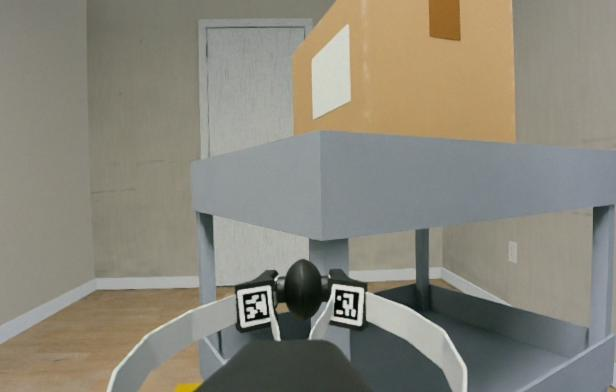

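move(
  blocking=false,
  cameras=[],
  r2={"base":{"strafe_m":-0.07},"joints":{"lift_m":0.645},"pace":"slow"},
)

wait(
  seconds=3,
  cameras=[],
)

move(
  blocking=false,
  cameras=[],
  r2={"base":{"translate_m":0.28},"pace":"slow","contact_limits":{"translate_m":0.4}},
)

wait(
  seconds=6,
  cameras=["r2_head_camera","r2_head_left_camera"],
)

Scene clock: 883.33 s.
move: r2 moving
r1: as last shown
r1.lidar_m: 4.93 2.52 0.25 - 0.25 0.26 0.65 1.23 1.42 2.80 3.01 4.47
r1.motor_effort: lift_m=+14(14) arm_m=+4(4) wheel_0=-24(25) wheel_1=+29(30) wheel_2=+2(2)
r1.servo_current: wrist_yaw_rad=46(65) wrist_pitch_rad=46(46) wrist_roll_rad=52(65) gripper_m=46(52)
r1.wrist_depth_mm: 634 634 634 640 634 627 634 / 621 627 627 627 627 627 621 / 621 627 621 621 621 634 627 / 615 621 615 609 621 609 621 / 609 621 430 615 609 609 609 / 462 402 394 195 609 603 609 / 410 394 180 185 161 603 609
r2.base_odometry: x=-5.706 y=-2.400 heading=-0.779
r2.turned_by_wheels: +0.000
r2.turned_by_imu: +0.001
r2.base_tilt: forward=-0.7 right=+0.1
r2.lidar_m: 0.52 2.29 1.96 1.44 1.50 1.71 1.54 1.59 1.44 1.33 1.38 0.59
r2.base_status: strafe_m moving
r2.joint_positions: lift_m=+0.615 arm_m=+0.000 wrist_yaw_rad=-0.001 wrist_pitch_rad=+0.001 wrist_roll_rad=+0.002 gripper_m=-0.019
r2.joint_status: lift_m moving
r2.measured_speeds: translate_m=-0.001 strafe_m=-0.057 rotate_rad=+0.004 lift_m=+0.097 arm_m=+0.000 wrist_yaw_rad=+0.000 wrist_pitch_rad=+0.000 wrist_roll_rad=+0.000
r2.motor_effort: lift_m=+24(24) arm_m=-4(4) wheel_0=+8(11) wheel_1=-6(9) wheel_2=-2(4)
r2.servo_current: wrist_yaw_rad=52(52) wrist_pitch_rad=39(46) wrist_roll_rad=39(59) gripper_m=98(104)
r2.hand_pose: x=+0.4592 y=-0.0877 z=+0.7928 quat_wxyz=(+1.000, +0.001, +0.001, -0.001) (m; r2's base frame)
r2.wrist_depth_mm: - - - - 445 480 - / - - - 597 449 484 - / - - - 603 442 484 - / - - - 312 349 418 504 / - - - 309 - - - / - - 186 201 179 - - / 1808 1708 - - - - -
pictures: none
No camera images: "cameras" was empty.

Scene clock: 884.67 s.
earlier move: r2 done
r1.base_odometry: x=-2.222 y=-0.354 heading=-2.363
r1.turned_by_wheels: +0.000
r1.turned_by_imu: +0.000
r1.base_tilt: forward=-1.6 right=+1.3
r1.lidar_m: 4.94 2.53 0.25 - 0.25 0.26 0.63 1.25 1.39 2.79 3.02 4.46
r1.base_status: not commanded
r1.joint_positions: lift_m=+0.500 arm_m=+0.000 wrist_yaw_rad=-0.002 wrist_pitch_rad=+1.498 wrist_roll_rad=+0.000 gripper_m=-0.010
r1.joint_status: not commanded
r1.measured_speeds: all 0
r1.motor_effort: lift_m=+14(14) arm_m=+4(4) wheel_0=-24(25) wheel_1=+30(30) wheel_2=+2(2)
r1.servo_current: wrist_yaw_rad=65(65) wrist_pitch_rad=39(52) wrist_roll_rad=59(65) gripper_m=46(52)
r1.hand_pose: x=+0.1916 y=-0.0875 z=+0.3910 quat_wxyz=(+0.732, +0.001, +0.681, -0.001) (m; r1's base frame)
r1.wrist_depth_mm: 627 634 627 634 640 627 634 / 634 627 627 634 634 627 627 / 615 615 621 621 621 621 621 / 615 609 609 615 615 615 615 / 609 609 430 609 615 609 609 / 462 394 394 194 603 609 603 / 410 392 181 185 161 603 597
r2.base_odometry: x=-5.745 y=-2.439 heading=-0.779
r2.turned_by_wheels: +0.000
r2.turned_by_imu: +0.000
r2.base_tilt: forward=-0.7 right=+0.1
r2.lidar_m: 0.53 2.37 2.02 1.51 1.54 1.71 1.55 1.62 1.38 1.29 1.30 0.64
r2.base_status: done
r2.joint_positions: lift_m=+0.645 arm_m=+0.000 wrist_yaw_rad=-0.001 wrist_pitch_rad=+0.001 wrist_roll_rad=+0.002 gripper_m=-0.019
r2.joint_status: all done
r2.measured_speeds: all 0
r2.motor_effort: lift_m=+21(25) arm_m=-4(4) wheel_0=+4(12) wheel_1=-5(9) wheel_2=+0(4)
r2.servo_current: wrist_yaw_rad=52(59) wrist_pitch_rad=46(52) wrist_roll_rad=65(65) gripper_m=98(104)
r2.hand_pose: x=+0.4592 y=-0.0877 z=+0.8225 quat_wxyz=(+1.000, +0.001, +0.001, -0.001) (m; r2's base frame)
r2.wrist_depth_mm: - - - - 484 - - / - - - 449 469 - - / - - - 452 473 - - / - - - 357 421 480 559 / - - 312 330 392 496 - / - - 185 200 180 - - / 1808 1661 - - - - -
wait: 1.33 of 3 s (r2 has come to rest)
pictures: none
No camera images: "cameras" was empty.

Scene clock: 885.17 s.
move: r2 moving
r1: as last shown
r1.lidar_m: 4.92 2.55 0.25 - 0.25 0.25 0.66 1.24 1.41 2.79 3.03 4.46
r1.servo_current: wrist_yaw_rad=33(65) wrist_pitch_rad=39(46) wrist_roll_rad=52(65) gripper_m=39(52)
r1.wrist_depth_mm: 634 634 634 634 634 640 634 / 634 627 627 634 627 627 627 / 621 621 627 615 621 621 621 / 609 609 615 609 615 615 609 / 609 609 427 615 603 609 609 / 462 399 397 194 609 609 609 / 410 392 181 185 160 603 603
r2.base_odometry: x=-5.737 y=-2.448 heading=-0.779
r2.turned_by_wheels: +0.000
r2.turned_by_imu: +0.000
r2.base_tilt: forward=-0.7 right=+0.1
r2.lidar_m: 0.52 2.37 2.01 1.49 1.55 1.69 1.57 1.61 1.38 1.28 1.33 0.64
r2.base_status: translate_m moving
r2.joint_positions: lift_m=+0.645 arm_m=+0.000 wrist_yaw_rad=-0.001 wrist_pitch_rad=+0.001 wrist_roll_rad=+0.002 gripper_m=-0.019
r2.joint_status: not commanded
r2.measured_speeds: translate_m=+0.048 strafe_m=+0.000 rotate_rad=+0.001 lift_m=+0.000 arm_m=+0.000 wrist_yaw_rad=+0.000 wrist_pitch_rad=+0.000 wrist_roll_rad=+0.000
r2.motor_effort: lift_m=+21(22) arm_m=-4(4) wheel_0=+7(9) wheel_1=+7(7) wheel_2=-11(11)
r2.servo_current: wrist_yaw_rad=39(52) wrist_pitch_rad=39(46) wrist_roll_rad=59(65) gripper_m=98(98)
r2.contact_limits: translate_m 0.4
r2.hand_pose: x=+0.4592 y=-0.0877 z=+0.8225 quat_wxyz=(+1.000, +0.001, +0.001, -0.001) (m; r2's base frame)
r2.wrist_depth_mm: - - - 459 469 - - / - - - 439 455 - - / - - - 439 459 - - / - - - 427 397 462 549 / - - 297 319 379 469 - / - - 184 201 179 - - / 1808 1756 - - - - -
pictures: none
No camera images: "cameras" was empty.

Scene clock: 888.77 s.
earlier move: r2 done
r1.base_odometry: x=-2.222 y=-0.354 heading=-2.363
r1.turned_by_wheels: +0.000
r1.turned_by_imu: +0.000
r1.base_tilt: forward=-1.6 right=+1.3
r1.lidar_m: 4.92 2.54 0.25 - 0.25 0.27 0.61 1.24 1.40 2.80 3.05 4.47
r1.base_status: not commanded
r1.joint_positions: lift_m=+0.500 arm_m=+0.000 wrist_yaw_rad=-0.002 wrist_pitch_rad=+1.498 wrist_roll_rad=+0.000 gripper_m=-0.010
r1.joint_status: not commanded
r1.measured_speeds: all 0
r1.motor_effort: lift_m=+14(14) arm_m=+4(4) wheel_0=-24(25) wheel_1=+29(30) wheel_2=+2(2)
r1.servo_current: wrist_yaw_rad=72(72) wrist_pitch_rad=39(52) wrist_roll_rad=52(72) gripper_m=46(52)
r1.hand_pose: x=+0.1916 y=-0.0875 z=+0.3910 quat_wxyz=(+0.732, +0.001, +0.681, -0.001) (m; r1's base frame)
r1.wrist_depth_mm: 634 634 627 627 634 634 627 / 627 621 634 615 627 627 621 / 621 621 621 621 621 615 621 / 609 621 615 615 615 621 615 / 615 609 430 603 603 609 609 / 466 399 397 194 615 597 609 / 410 397 180 185 161 597 597
r2.base_odometry: x=-5.546 y=-2.636 heading=-0.779
r2.turned_by_wheels: +0.000
r2.turned_by_imu: +0.000
r2.base_tilt: forward=-0.7 right=+0.1
r2.lidar_m: 0.41 2.45 1.86 1.52 1.57 1.99 1.84 1.88 1.35 1.25 0.87 0.50
r2.base_status: done
r2.joint_positions: lift_m=+0.645 arm_m=+0.000 wrist_yaw_rad=-0.005 wrist_pitch_rad=+0.001 wrist_roll_rad=+0.002 gripper_m=-0.019
r2.joint_status: not commanded
r2.measured_speeds: all 0
r2.motor_effort: lift_m=+21(22) arm_m=+4(4) wheel_0=+3(13) wheel_1=+5(8) wheel_2=-8(17)
r2.servo_current: wrist_yaw_rad=52(65) wrist_pitch_rad=39(52) wrist_roll_rad=46(65) gripper_m=78(111)
r2.contact_limits: translate_m 0.4
r2.hand_pose: x=+0.4588 y=-0.0889 z=+0.8225 quat_wxyz=(+1.000, +0.001, +0.001, -0.003) (m; r2's base frame)
r2.wrist_depth_mm: - - - 370 320 320 324 / - - - 427 324 324 324 / - - - 554 324 324 325 / - - - 324 327 270 283 / - - 222 232 248 265 279 / - - 186 200 182 268 - / 1863 1708 - - - - -
wait: 3.60 of 6 s (r2 has come to rest)
pictures: r2_head_camera, r2_head_left_camera
Images, in order (width x height): r2_head_camera 420x560, r2_head_left_camera 420x672.

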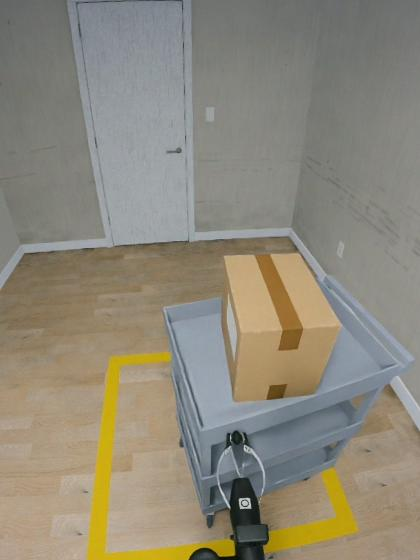

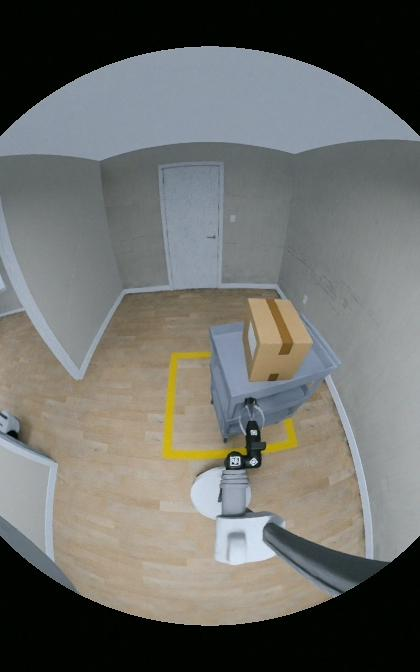

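move(
  blocking=false,
  cameras=[],
  r2={"base":{"translate_m":0.1},"pace":"slow","contact_limits":{"translate_m":0.4}},
)

wait(
  seconds=6,
  cameras=[],
)

move(
  blocking=false,
  cameras=[],
  r2={"base":{"translate_m":-0.35}},
)

wait(
  seconds=6,
  cameras=["r2_head_camera","r2_head_left_camera"],
)

zoom_image(
  camera="r2_head_camera",
  region=[60, 240, 420, 560],
)

Scene clock: 896.40 s.
move: r2 moving
r1: as last shown
r1.lidar_m: 4.92 2.53 0.25 - 0.25 0.26 0.62 1.28 1.38 2.79 3.03 4.47
r1.servo_current: wrist_yaw_rad=46(72) wrist_pitch_rad=46(46) wrist_roll_rad=33(59) gripper_m=39(52)
r1.wrist_depth_mm: 640 627 627 627 634 634 634 / 627 621 634 621 627 627 627 / 627 615 615 621 621 615 621 / 615 627 615 621 621 609 609 / 615 615 430 615 609 609 609 / 462 399 394 195 603 615 597 / 410 392 180 185 160 603 597
r2.base_odometry: x=-5.537 y=-2.644 heading=-0.779
r2.turned_by_wheels: +0.000
r2.turned_by_imu: +0.000
r2.base_tilt: forward=-0.7 right=+0.0
r2.lidar_m: 0.43 2.39 1.85 1.52 1.58 2.00 1.84 1.92 1.35 1.27 0.82 0.48
r2.base_status: translate_m moving
r2.joint_positions: lift_m=+0.645 arm_m=+0.000 wrist_yaw_rad=-0.005 wrist_pitch_rad=+0.001 wrist_roll_rad=+0.002 gripper_m=-0.019
r2.joint_status: not commanded
r2.measured_speeds: translate_m=+0.049 strafe_m=+0.000 rotate_rad=+0.002 lift_m=+0.000 arm_m=+0.000 wrist_yaw_rad=+0.000 wrist_pitch_rad=+0.000 wrist_roll_rad=+0.000
r2.motor_effort: lift_m=+21(21) arm_m=+4(5) wheel_0=+5(9) wheel_1=+4(7) wheel_2=-11(14)
r2.servo_current: wrist_yaw_rad=59(65) wrist_pitch_rad=39(46) wrist_roll_rad=59(59) gripper_m=85(85)
r2.contact_limits: translate_m 0.4
r2.hand_pose: x=+0.4588 y=-0.0889 z=+0.8225 quat_wxyz=(+1.000, +0.001, +0.001, -0.003) (m; r2's base frame)
r2.wrist_depth_mm: - - - - 317 320 319 / - - - - 320 322 320 / - - - - 324 322 322 / - - - 325 324 267 278 / - - 223 233 246 263 274 / - - 187 200 183 267 - / 1808 1618 - - - - -
pictures: none
No camera images: "cameras" was empty.

Scene clock: 898.17 s.
earlier move: r2 done
r1.base_odometry: x=-2.222 y=-0.354 heading=-2.363
r1.turned_by_wheels: +0.000
r1.turned_by_imu: +0.000
r1.base_tilt: forward=-1.6 right=+1.3
r1.lidar_m: 4.93 2.55 0.25 - 0.25 0.27 0.62 1.27 1.39 2.80 3.01 4.48
r1.base_status: not commanded
r1.joint_positions: lift_m=+0.500 arm_m=+0.000 wrist_yaw_rad=-0.002 wrist_pitch_rad=+1.498 wrist_roll_rad=+0.000 gripper_m=-0.010
r1.joint_status: not commanded
r1.measured_speeds: all 0
r1.motor_effort: lift_m=+14(14) arm_m=+4(4) wheel_0=-24(25) wheel_1=+30(30) wheel_2=+2(2)
r1.servo_current: wrist_yaw_rad=52(72) wrist_pitch_rad=46(52) wrist_roll_rad=52(65) gripper_m=46(52)
r1.hand_pose: x=+0.1916 y=-0.0875 z=+0.3910 quat_wxyz=(+0.732, +0.001, +0.681, -0.001) (m; r1's base frame)
r1.wrist_depth_mm: 634 640 640 634 634 627 634 / 640 627 634 627 634 627 627 / 621 621 615 621 621 621 621 / 621 615 615 621 609 615 615 / 615 615 427 609 609 609 603 / 459 397 394 194 603 597 603 / 410 394 180 185 160 603 603
r2.base_odometry: x=-5.475 y=-2.706 heading=-0.779
r2.turned_by_wheels: +0.000
r2.turned_by_imu: +0.001
r2.base_tilt: forward=-0.6 right=+0.1
r2.lidar_m: 0.45 2.42 1.83 1.53 1.59 2.07 1.94 1.99 1.35 1.26 0.72 0.48
r2.base_status: done
r2.joint_positions: lift_m=+0.645 arm_m=+0.000 wrist_yaw_rad=-0.005 wrist_pitch_rad=+0.001 wrist_roll_rad=+0.002 gripper_m=-0.019
r2.joint_status: not commanded
r2.measured_speeds: all 0
r2.motor_effort: lift_m=+21(21) arm_m=+4(5) wheel_0=+5(12) wheel_1=+5(8) wheel_2=-7(14)
r2.servo_current: wrist_yaw_rad=72(72) wrist_pitch_rad=39(46) wrist_roll_rad=46(59) gripper_m=78(85)
r2.contact_limits: translate_m 0.4
r2.hand_pose: x=+0.4588 y=-0.0889 z=+0.8225 quat_wxyz=(+1.000, +0.001, +0.001, -0.003) (m; r2's base frame)
r2.wrist_depth_mm: - - - - 309 300 291 / - - - - 312 300 293 / - - - - 312 301 296 / - - - 320 310 300 247 / - - 230 233 238 243 247 / - - 186 192 181 245 - / 1863 1756 - - - - 707
wait: 1.77 of 6 s (r2 has come to rest)
pictures: none
No camera images: "cameras" was empty.

Scene clock: 898.67 s.
move: r2 moving
r1: as last shown
r1.lidar_m: 4.94 2.53 0.25 - 0.25 0.26 0.65 1.25 1.40 2.80 3.01 4.46
r1.servo_current: wrist_yaw_rad=46(59) wrist_pitch_rad=33(52) wrist_roll_rad=39(65) gripper_m=39(52)
r1.wrist_depth_mm: 621 640 634 634 640 634 634 / 621 627 634 627 627 634 634 / 627 615 621 627 627 621 621 / 609 621 615 615 609 615 621 / 615 609 433 609 615 603 615 / 459 399 392 194 603 603 603 / 410 392 181 184 161 597 591
r2.base_odometry: x=-5.497 y=-2.684 heading=-0.779
r2.turned_by_wheels: +0.000
r2.turned_by_imu: +0.000
r2.base_tilt: forward=-0.6 right=+0.1
r2.lidar_m: 0.49 2.42 1.81 1.53 1.57 2.06 1.92 1.95 1.36 1.27 0.75 0.52
r2.base_status: translate_m moving
r2.joint_positions: lift_m=+0.645 arm_m=+0.000 wrist_yaw_rad=-0.003 wrist_pitch_rad=+0.001 wrist_roll_rad=+0.002 gripper_m=-0.019
r2.joint_status: not commanded
r2.measured_speeds: translate_m=-0.121 strafe_m=+0.000 rotate_rad=-0.003 lift_m=+0.000 arm_m=+0.000 wrist_yaw_rad=+0.000 wrist_pitch_rad=+0.000 wrist_roll_rad=+0.000
r2.motor_effort: lift_m=+21(21) arm_m=+4(4) wheel_0=-8(10) wheel_1=-6(8) wheel_2=+10(12)
r2.servo_current: wrist_yaw_rad=46(65) wrist_pitch_rad=46(46) wrist_roll_rad=52(52) gripper_m=78(85)
r2.hand_pose: x=+0.4590 y=-0.0882 z=+0.8225 quat_wxyz=(+1.000, +0.001, +0.001, -0.001) (m; r2's base frame)
r2.wrist_depth_mm: - - - - 334 320 314 / - - - - 336 322 314 / - - - - 338 325 317 / - - - 262 336 268 270 / - - 256 259 264 267 270 / - - 186 202 180 272 - / 1863 1756 - - - - -
pictures: none
No camera images: "cameras" was empty.

Scene clock: 900.83 s.
earlier move: r2 done
r1.base_odometry: x=-2.222 y=-0.354 heading=-2.363
r1.turned_by_wheels: +0.000
r1.turned_by_imu: +0.000
r1.base_tilt: forward=-1.6 right=+1.3
r1.lidar_m: 4.91 2.51 0.25 - 0.25 0.25 0.62 1.26 1.38 2.79 3.03 4.46
r1.base_status: not commanded
r1.joint_positions: lift_m=+0.500 arm_m=+0.000 wrist_yaw_rad=-0.002 wrist_pitch_rad=+1.498 wrist_roll_rad=+0.000 gripper_m=-0.010
r1.joint_status: not commanded
r1.measured_speeds: all 0
r1.motor_effort: lift_m=+14(14) arm_m=+4(4) wheel_0=-24(25) wheel_1=+30(30) wheel_2=+2(2)
r1.servo_current: wrist_yaw_rad=39(59) wrist_pitch_rad=46(52) wrist_roll_rad=46(65) gripper_m=46(52)
r1.hand_pose: x=+0.1916 y=-0.0875 z=+0.3910 quat_wxyz=(+0.732, +0.001, +0.681, -0.001) (m; r1's base frame)
r1.wrist_depth_mm: 640 634 634 627 634 634 627 / 634 627 627 627 634 621 627 / 627 621 621 621 621 621 615 / 615 621 621 615 621 621 615 / 609 615 430 603 609 609 603 / 459 399 397 194 609 603 603 / 410 394 181 185 161 603 603
r2.base_odometry: x=-5.724 y=-2.460 heading=-0.779
r2.turned_by_wheels: +0.000
r2.turned_by_imu: +0.000
r2.base_tilt: forward=-0.7 right=+0.1
r2.lidar_m: 0.80 2.38 1.97 1.50 1.55 1.72 1.57 1.64 1.38 1.29 1.34 0.84
r2.base_status: done
r2.joint_positions: lift_m=+0.645 arm_m=+0.000 wrist_yaw_rad=-0.003 wrist_pitch_rad=+0.001 wrist_roll_rad=+0.002 gripper_m=-0.019
r2.joint_status: not commanded
r2.measured_speeds: all 0
r2.motor_effort: lift_m=+21(21) arm_m=+4(5) wheel_0=-2(10) wheel_1=-4(9) wheel_2=+3(13)
r2.servo_current: wrist_yaw_rad=39(65) wrist_pitch_rad=39(46) wrist_roll_rad=26(59) gripper_m=72(91)
r2.hand_pose: x=+0.4590 y=-0.0882 z=+0.8225 quat_wxyz=(+1.000, +0.001, +0.001, -0.001) (m; r2's base frame)
r2.wrist_depth_mm: - - - - - - - / - - - - 647 - - / - - - - 647 - - / - - - 585 591 1025 - / - - - 574 - - - / - - 187 201 178 1025 - / 1863 1708 - - - 123 -
wait: 2.17 of 6 s (r2 has come to rest)
pictures: r2_head_camera, r2_head_left_camera
Images, in order (width x height): r2_head_camera 420x560, r2_head_left_camera 420x672.

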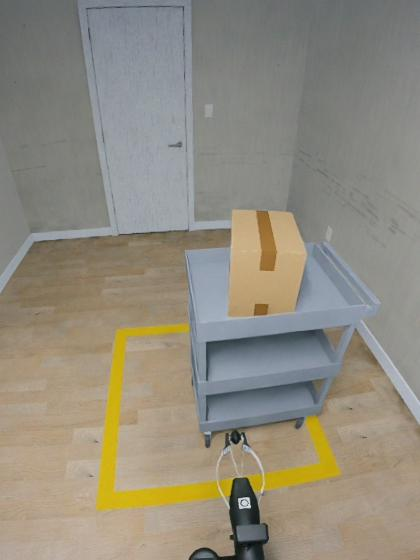

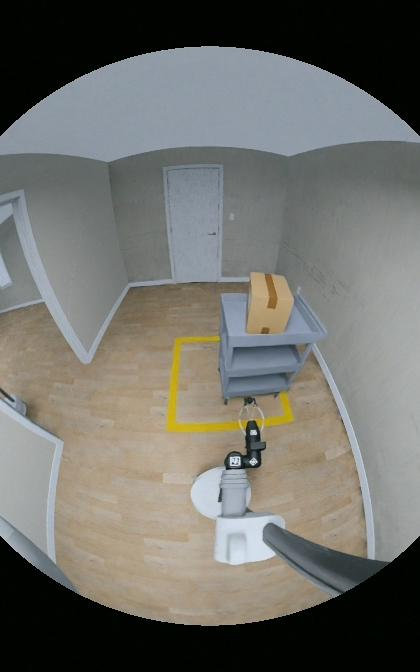

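Scaled by 1.400 from the camera's 420x560 image, which has a finer 1200x1600 frame.

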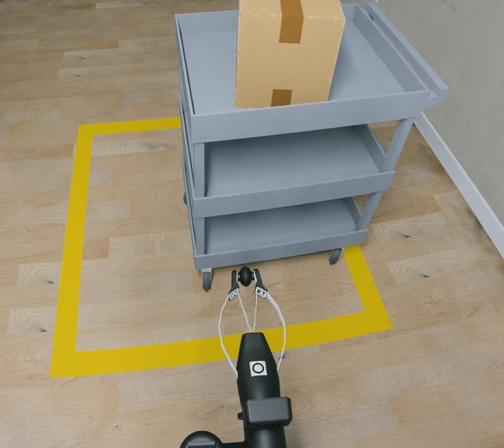

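move(
  blocking=false,
  cameras=[],
  r2={"joints":{"lift_m":0.56}},
)

wait(
  seconds=2,
  cameras=[],
)

move(
  blocking=false,
  cameras=[],
  r2={"base":{"translate_m":0.37},"pace":"slow","contact_limits":{"translate_m":0.2}},
)

wait(
  seconds=6,
  cameras=["r2_head_camera","r2_wrist_camera"],
)

Scene clock: 910.80 s.
move: r2 moving
r1: as last shown
r1.lidar_m: 4.94 2.52 0.25 - 0.25 0.25 0.61 1.26 1.40 2.80 3.04 4.46
r1.servo_current: wrist_yaw_rad=59(72) wrist_pitch_rad=46(46) wrist_roll_rad=39(65) gripper_m=39(46)
r1.wrist_depth_mm: 634 627 640 634 627 634 634 / 627 627 627 627 627 621 615 / 615 621 621 621 621 621 627 / 609 621 615 621 621 609 615 / 609 609 430 603 615 609 609 / 459 397 397 195 603 603 603 / 407 392 180 185 160 597 603
r2.base_odometry: x=-5.724 y=-2.460 heading=-0.779
r2.turned_by_wheels: +0.000
r2.turned_by_imu: +0.000
r2.base_tilt: forward=-0.7 right=+0.0
r2.lidar_m: 0.78 2.35 1.98 1.51 1.54 1.70 1.59 1.64 1.38 1.27 1.32 0.83
r2.base_status: not commanded
r2.joint_positions: lift_m=+0.607 arm_m=+0.000 wrist_yaw_rad=-0.003 wrist_pitch_rad=+0.001 wrist_roll_rad=+0.002 gripper_m=-0.019
r2.joint_status: lift_m moving
r2.measured_speeds: translate_m=+0.000 strafe_m=+0.000 rotate_rad=+0.000 lift_m=-0.146 arm_m=+0.000 wrist_yaw_rad=+0.000 wrist_pitch_rad=+0.000 wrist_roll_rad=+0.000
r2.motor_effort: lift_m=+10(23) arm_m=+4(4) wheel_0=-3(3) wheel_1=-4(5) wheel_2=+4(4)
r2.servo_current: wrist_yaw_rad=52(59) wrist_pitch_rad=39(46) wrist_roll_rad=39(65) gripper_m=78(85)
r2.hand_pose: x=+0.4590 y=-0.0882 z=+0.7851 quat_wxyz=(+1.000, +0.001, +0.001, -0.001) (m; r2's base frame)
r2.wrist_depth_mm: - - - - - - - / - - - - 640 - - / - - - - 640 - - / - - - 574 580 - - / - - - - - - - / - - 186 200 170 1042 - / 1756 1618 - - - - -
pictures: none
No camera images: "cameras" was empty.

Scene clock: 911.63 s.
earlier move: r2 done
r1.base_odometry: x=-2.222 y=-0.354 heading=-2.363
r1.turned_by_wheels: +0.000
r1.turned_by_imu: +0.000
r1.base_tilt: forward=-1.6 right=+1.3
r1.lidar_m: 4.94 2.55 0.25 - 0.25 0.25 0.63 1.26 1.39 2.80 3.04 4.47
r1.base_status: not commanded
r1.joint_positions: lift_m=+0.500 arm_m=+0.000 wrist_yaw_rad=-0.002 wrist_pitch_rad=+1.498 wrist_roll_rad=+0.000 gripper_m=-0.010
r1.joint_status: not commanded
r1.measured_speeds: all 0
r1.motor_effort: lift_m=+14(14) arm_m=+4(4) wheel_0=-24(25) wheel_1=+29(30) wheel_2=+2(2)
r1.servo_current: wrist_yaw_rad=52(72) wrist_pitch_rad=46(46) wrist_roll_rad=39(65) gripper_m=39(46)
r1.hand_pose: x=+0.1916 y=-0.0875 z=+0.3910 quat_wxyz=(+0.732, +0.001, +0.681, -0.001) (m; r1's base frame)
r1.wrist_depth_mm: 634 634 634 640 634 627 634 / 621 627 621 627 621 634 627 / 615 615 627 621 627 621 621 / 615 615 615 615 615 609 615 / 609 609 427 609 609 615 609 / 462 399 397 193 603 609 597 / 413 392 180 185 161 603 597
r2.base_odometry: x=-5.724 y=-2.460 heading=-0.779
r2.turned_by_wheels: +0.000
r2.turned_by_imu: +0.000
r2.base_tilt: forward=-0.7 right=+0.0
r2.lidar_m: 0.79 2.38 1.98 1.52 1.54 1.68 1.57 1.65 1.40 1.30 1.32 0.87
r2.base_status: not commanded
r2.joint_positions: lift_m=+0.560 arm_m=+0.000 wrist_yaw_rad=-0.003 wrist_pitch_rad=+0.001 wrist_roll_rad=+0.002 gripper_m=-0.019
r2.joint_status: all done
r2.measured_speeds: all 0
r2.motor_effort: lift_m=+14(23) arm_m=+4(4) wheel_0=-3(3) wheel_1=-5(5) wheel_2=+3(4)
r2.servo_current: wrist_yaw_rad=46(59) wrist_pitch_rad=39(46) wrist_roll_rad=59(65) gripper_m=78(85)
r2.hand_pose: x=+0.4590 y=-0.0882 z=+0.7381 quat_wxyz=(+1.000, +0.001, +0.001, -0.001) (m; r2's base frame)
r2.wrist_depth_mm: - - - - 640 - - / - - - - 647 - - / - - - 585 585 621 - / - - - - - - - / - - - - - - - / - - 187 200 169 - - / 1661 1576 - - - - -
wait: 0.83 of 2 s (r2 has come to rest)
pictures: none
No camera images: "cameras" was empty.

Scene clock: 912.13 s.
move: r2 moving
r1: as last shown
r1.lidar_m: 4.94 2.54 0.25 - 0.25 0.25 0.63 1.26 1.39 2.79 3.00 4.47
r1.motor_effort: lift_m=+14(14) arm_m=+4(4) wheel_0=-24(25) wheel_1=+30(30) wheel_2=+2(2)
r1.servo_current: wrist_yaw_rad=52(72) wrist_pitch_rad=39(46) wrist_roll_rad=59(59) gripper_m=39(46)
r1.wrist_depth_mm: 627 634 634 634 634 634 627 / 627 627 621 627 627 634 627 / 621 621 615 621 621 621 627 / 609 615 621 609 615 615 615 / 609 603 430 615 609 609 609 / 462 399 397 195 609 603 597 / 407 394 181 185 161 603 609
r2.base_odometry: x=-5.716 y=-2.468 heading=-0.779
r2.turned_by_wheels: +0.000
r2.turned_by_imu: +0.001
r2.base_tilt: forward=-0.7 right=+0.1
r2.lidar_m: 0.79 2.37 1.98 1.52 1.54 1.72 1.58 1.66 1.38 1.28 1.31 0.83
r2.base_status: translate_m moving
r2.joint_positions: lift_m=+0.560 arm_m=+0.000 wrist_yaw_rad=-0.003 wrist_pitch_rad=+0.001 wrist_roll_rad=+0.002 gripper_m=-0.019
r2.joint_status: not commanded
r2.measured_speeds: translate_m=+0.049 strafe_m=+0.000 rotate_rad=+0.002 lift_m=+0.000 arm_m=+0.000 wrist_yaw_rad=+0.000 wrist_pitch_rad=+0.000 wrist_roll_rad=+0.000
r2.motor_effort: lift_m=+14(14) arm_m=+4(4) wheel_0=+7(11) wheel_1=+5(7) wheel_2=-9(10)
r2.servo_current: wrist_yaw_rad=65(65) wrist_pitch_rad=33(46) wrist_roll_rad=52(59) gripper_m=85(91)
r2.contact_limits: translate_m 0.2
r2.hand_pose: x=+0.4590 y=-0.0882 z=+0.7381 quat_wxyz=(+1.000, +0.001, +0.001, -0.001) (m; r2's base frame)
r2.wrist_depth_mm: - - - - 634 - - / - - - - 627 - - / - - - 564 580 585 - / - - - - - 1025 - / - - - - - - - / - - 187 201 169 - - / 1661 1576 - - - - -
pictures: none
No camera images: "cameras" was empty.

Scene clock: 916.63 s.
earlier move: r2 done
r1.base_odometry: x=-2.222 y=-0.354 heading=-2.363
r1.turned_by_wheels: +0.000
r1.turned_by_imu: +0.000
r1.base_tilt: forward=-1.6 right=+1.3
r1.lidar_m: 4.92 2.51 0.25 - 0.25 0.26 0.63 1.26 1.38 2.78 3.03 4.47
r1.base_status: not commanded
r1.joint_positions: lift_m=+0.500 arm_m=+0.000 wrist_yaw_rad=-0.002 wrist_pitch_rad=+1.498 wrist_roll_rad=+0.000 gripper_m=-0.010
r1.joint_status: not commanded
r1.measured_speeds: all 0
r1.motor_effort: lift_m=+14(14) arm_m=+4(4) wheel_0=-25(25) wheel_1=+30(30) wheel_2=+2(2)
r1.servo_current: wrist_yaw_rad=39(72) wrist_pitch_rad=46(52) wrist_roll_rad=33(72) gripper_m=46(52)
r1.hand_pose: x=+0.1916 y=-0.0875 z=+0.3910 quat_wxyz=(+0.732, +0.001, +0.681, -0.001) (m; r1's base frame)
r1.wrist_depth_mm: 634 627 621 634 634 627 634 / 627 634 627 627 627 627 627 / 621 627 621 627 615 621 621 / 615 615 621 621 615 615 621 / 615 609 427 615 615 603 615 / 459 399 397 194 609 609 603 / 410 394 181 185 161 603 591
r2.base_odometry: x=-5.461 y=-2.719 heading=-0.779
r2.turned_by_wheels: +0.000
r2.turned_by_imu: +0.001
r2.base_tilt: forward=-0.7 right=+0.1
r2.lidar_m: 0.41 2.44 1.80 1.54 1.59 2.08 1.97 1.99 1.36 1.24 0.70 0.45
r2.base_status: done
r2.joint_positions: lift_m=+0.560 arm_m=+0.000 wrist_yaw_rad=-0.003 wrist_pitch_rad=+0.001 wrist_roll_rad=+0.002 gripper_m=-0.019
r2.joint_status: not commanded
r2.measured_speeds: all 0
r2.motor_effort: lift_m=+14(14) arm_m=+4(5) wheel_0=+4(13) wheel_1=+4(7) wheel_2=-6(11)
r2.servo_current: wrist_yaw_rad=46(65) wrist_pitch_rad=39(46) wrist_roll_rad=46(65) gripper_m=78(91)
r2.contact_limits: translate_m 0.2
r2.hand_pose: x=+0.4590 y=-0.0882 z=+0.7381 quat_wxyz=(+1.000, +0.001, +0.001, -0.001) (m; r2's base frame)
r2.wrist_depth_mm: - - - - 289 281 272 / - - 206 209 213 216 219 / - - 208 211 214 217 220 / - - - - - 220 - / - - - - - - 683 / - - 181 201 180 - 676 / 1661 1576 - - - - -
wait: 4.50 of 6 s (r2 has come to rest)
pictures: r2_head_camera, r2_wrist_camera
Images, in order (width x height): r2_head_camera 420x560, r2_wrist_camera 616x392.

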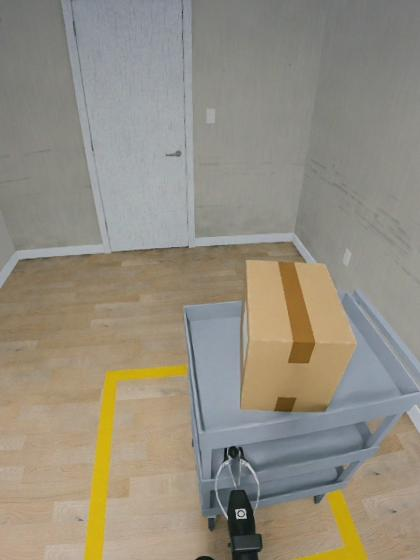

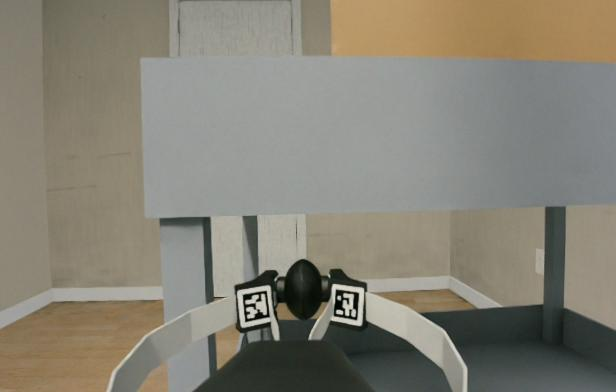

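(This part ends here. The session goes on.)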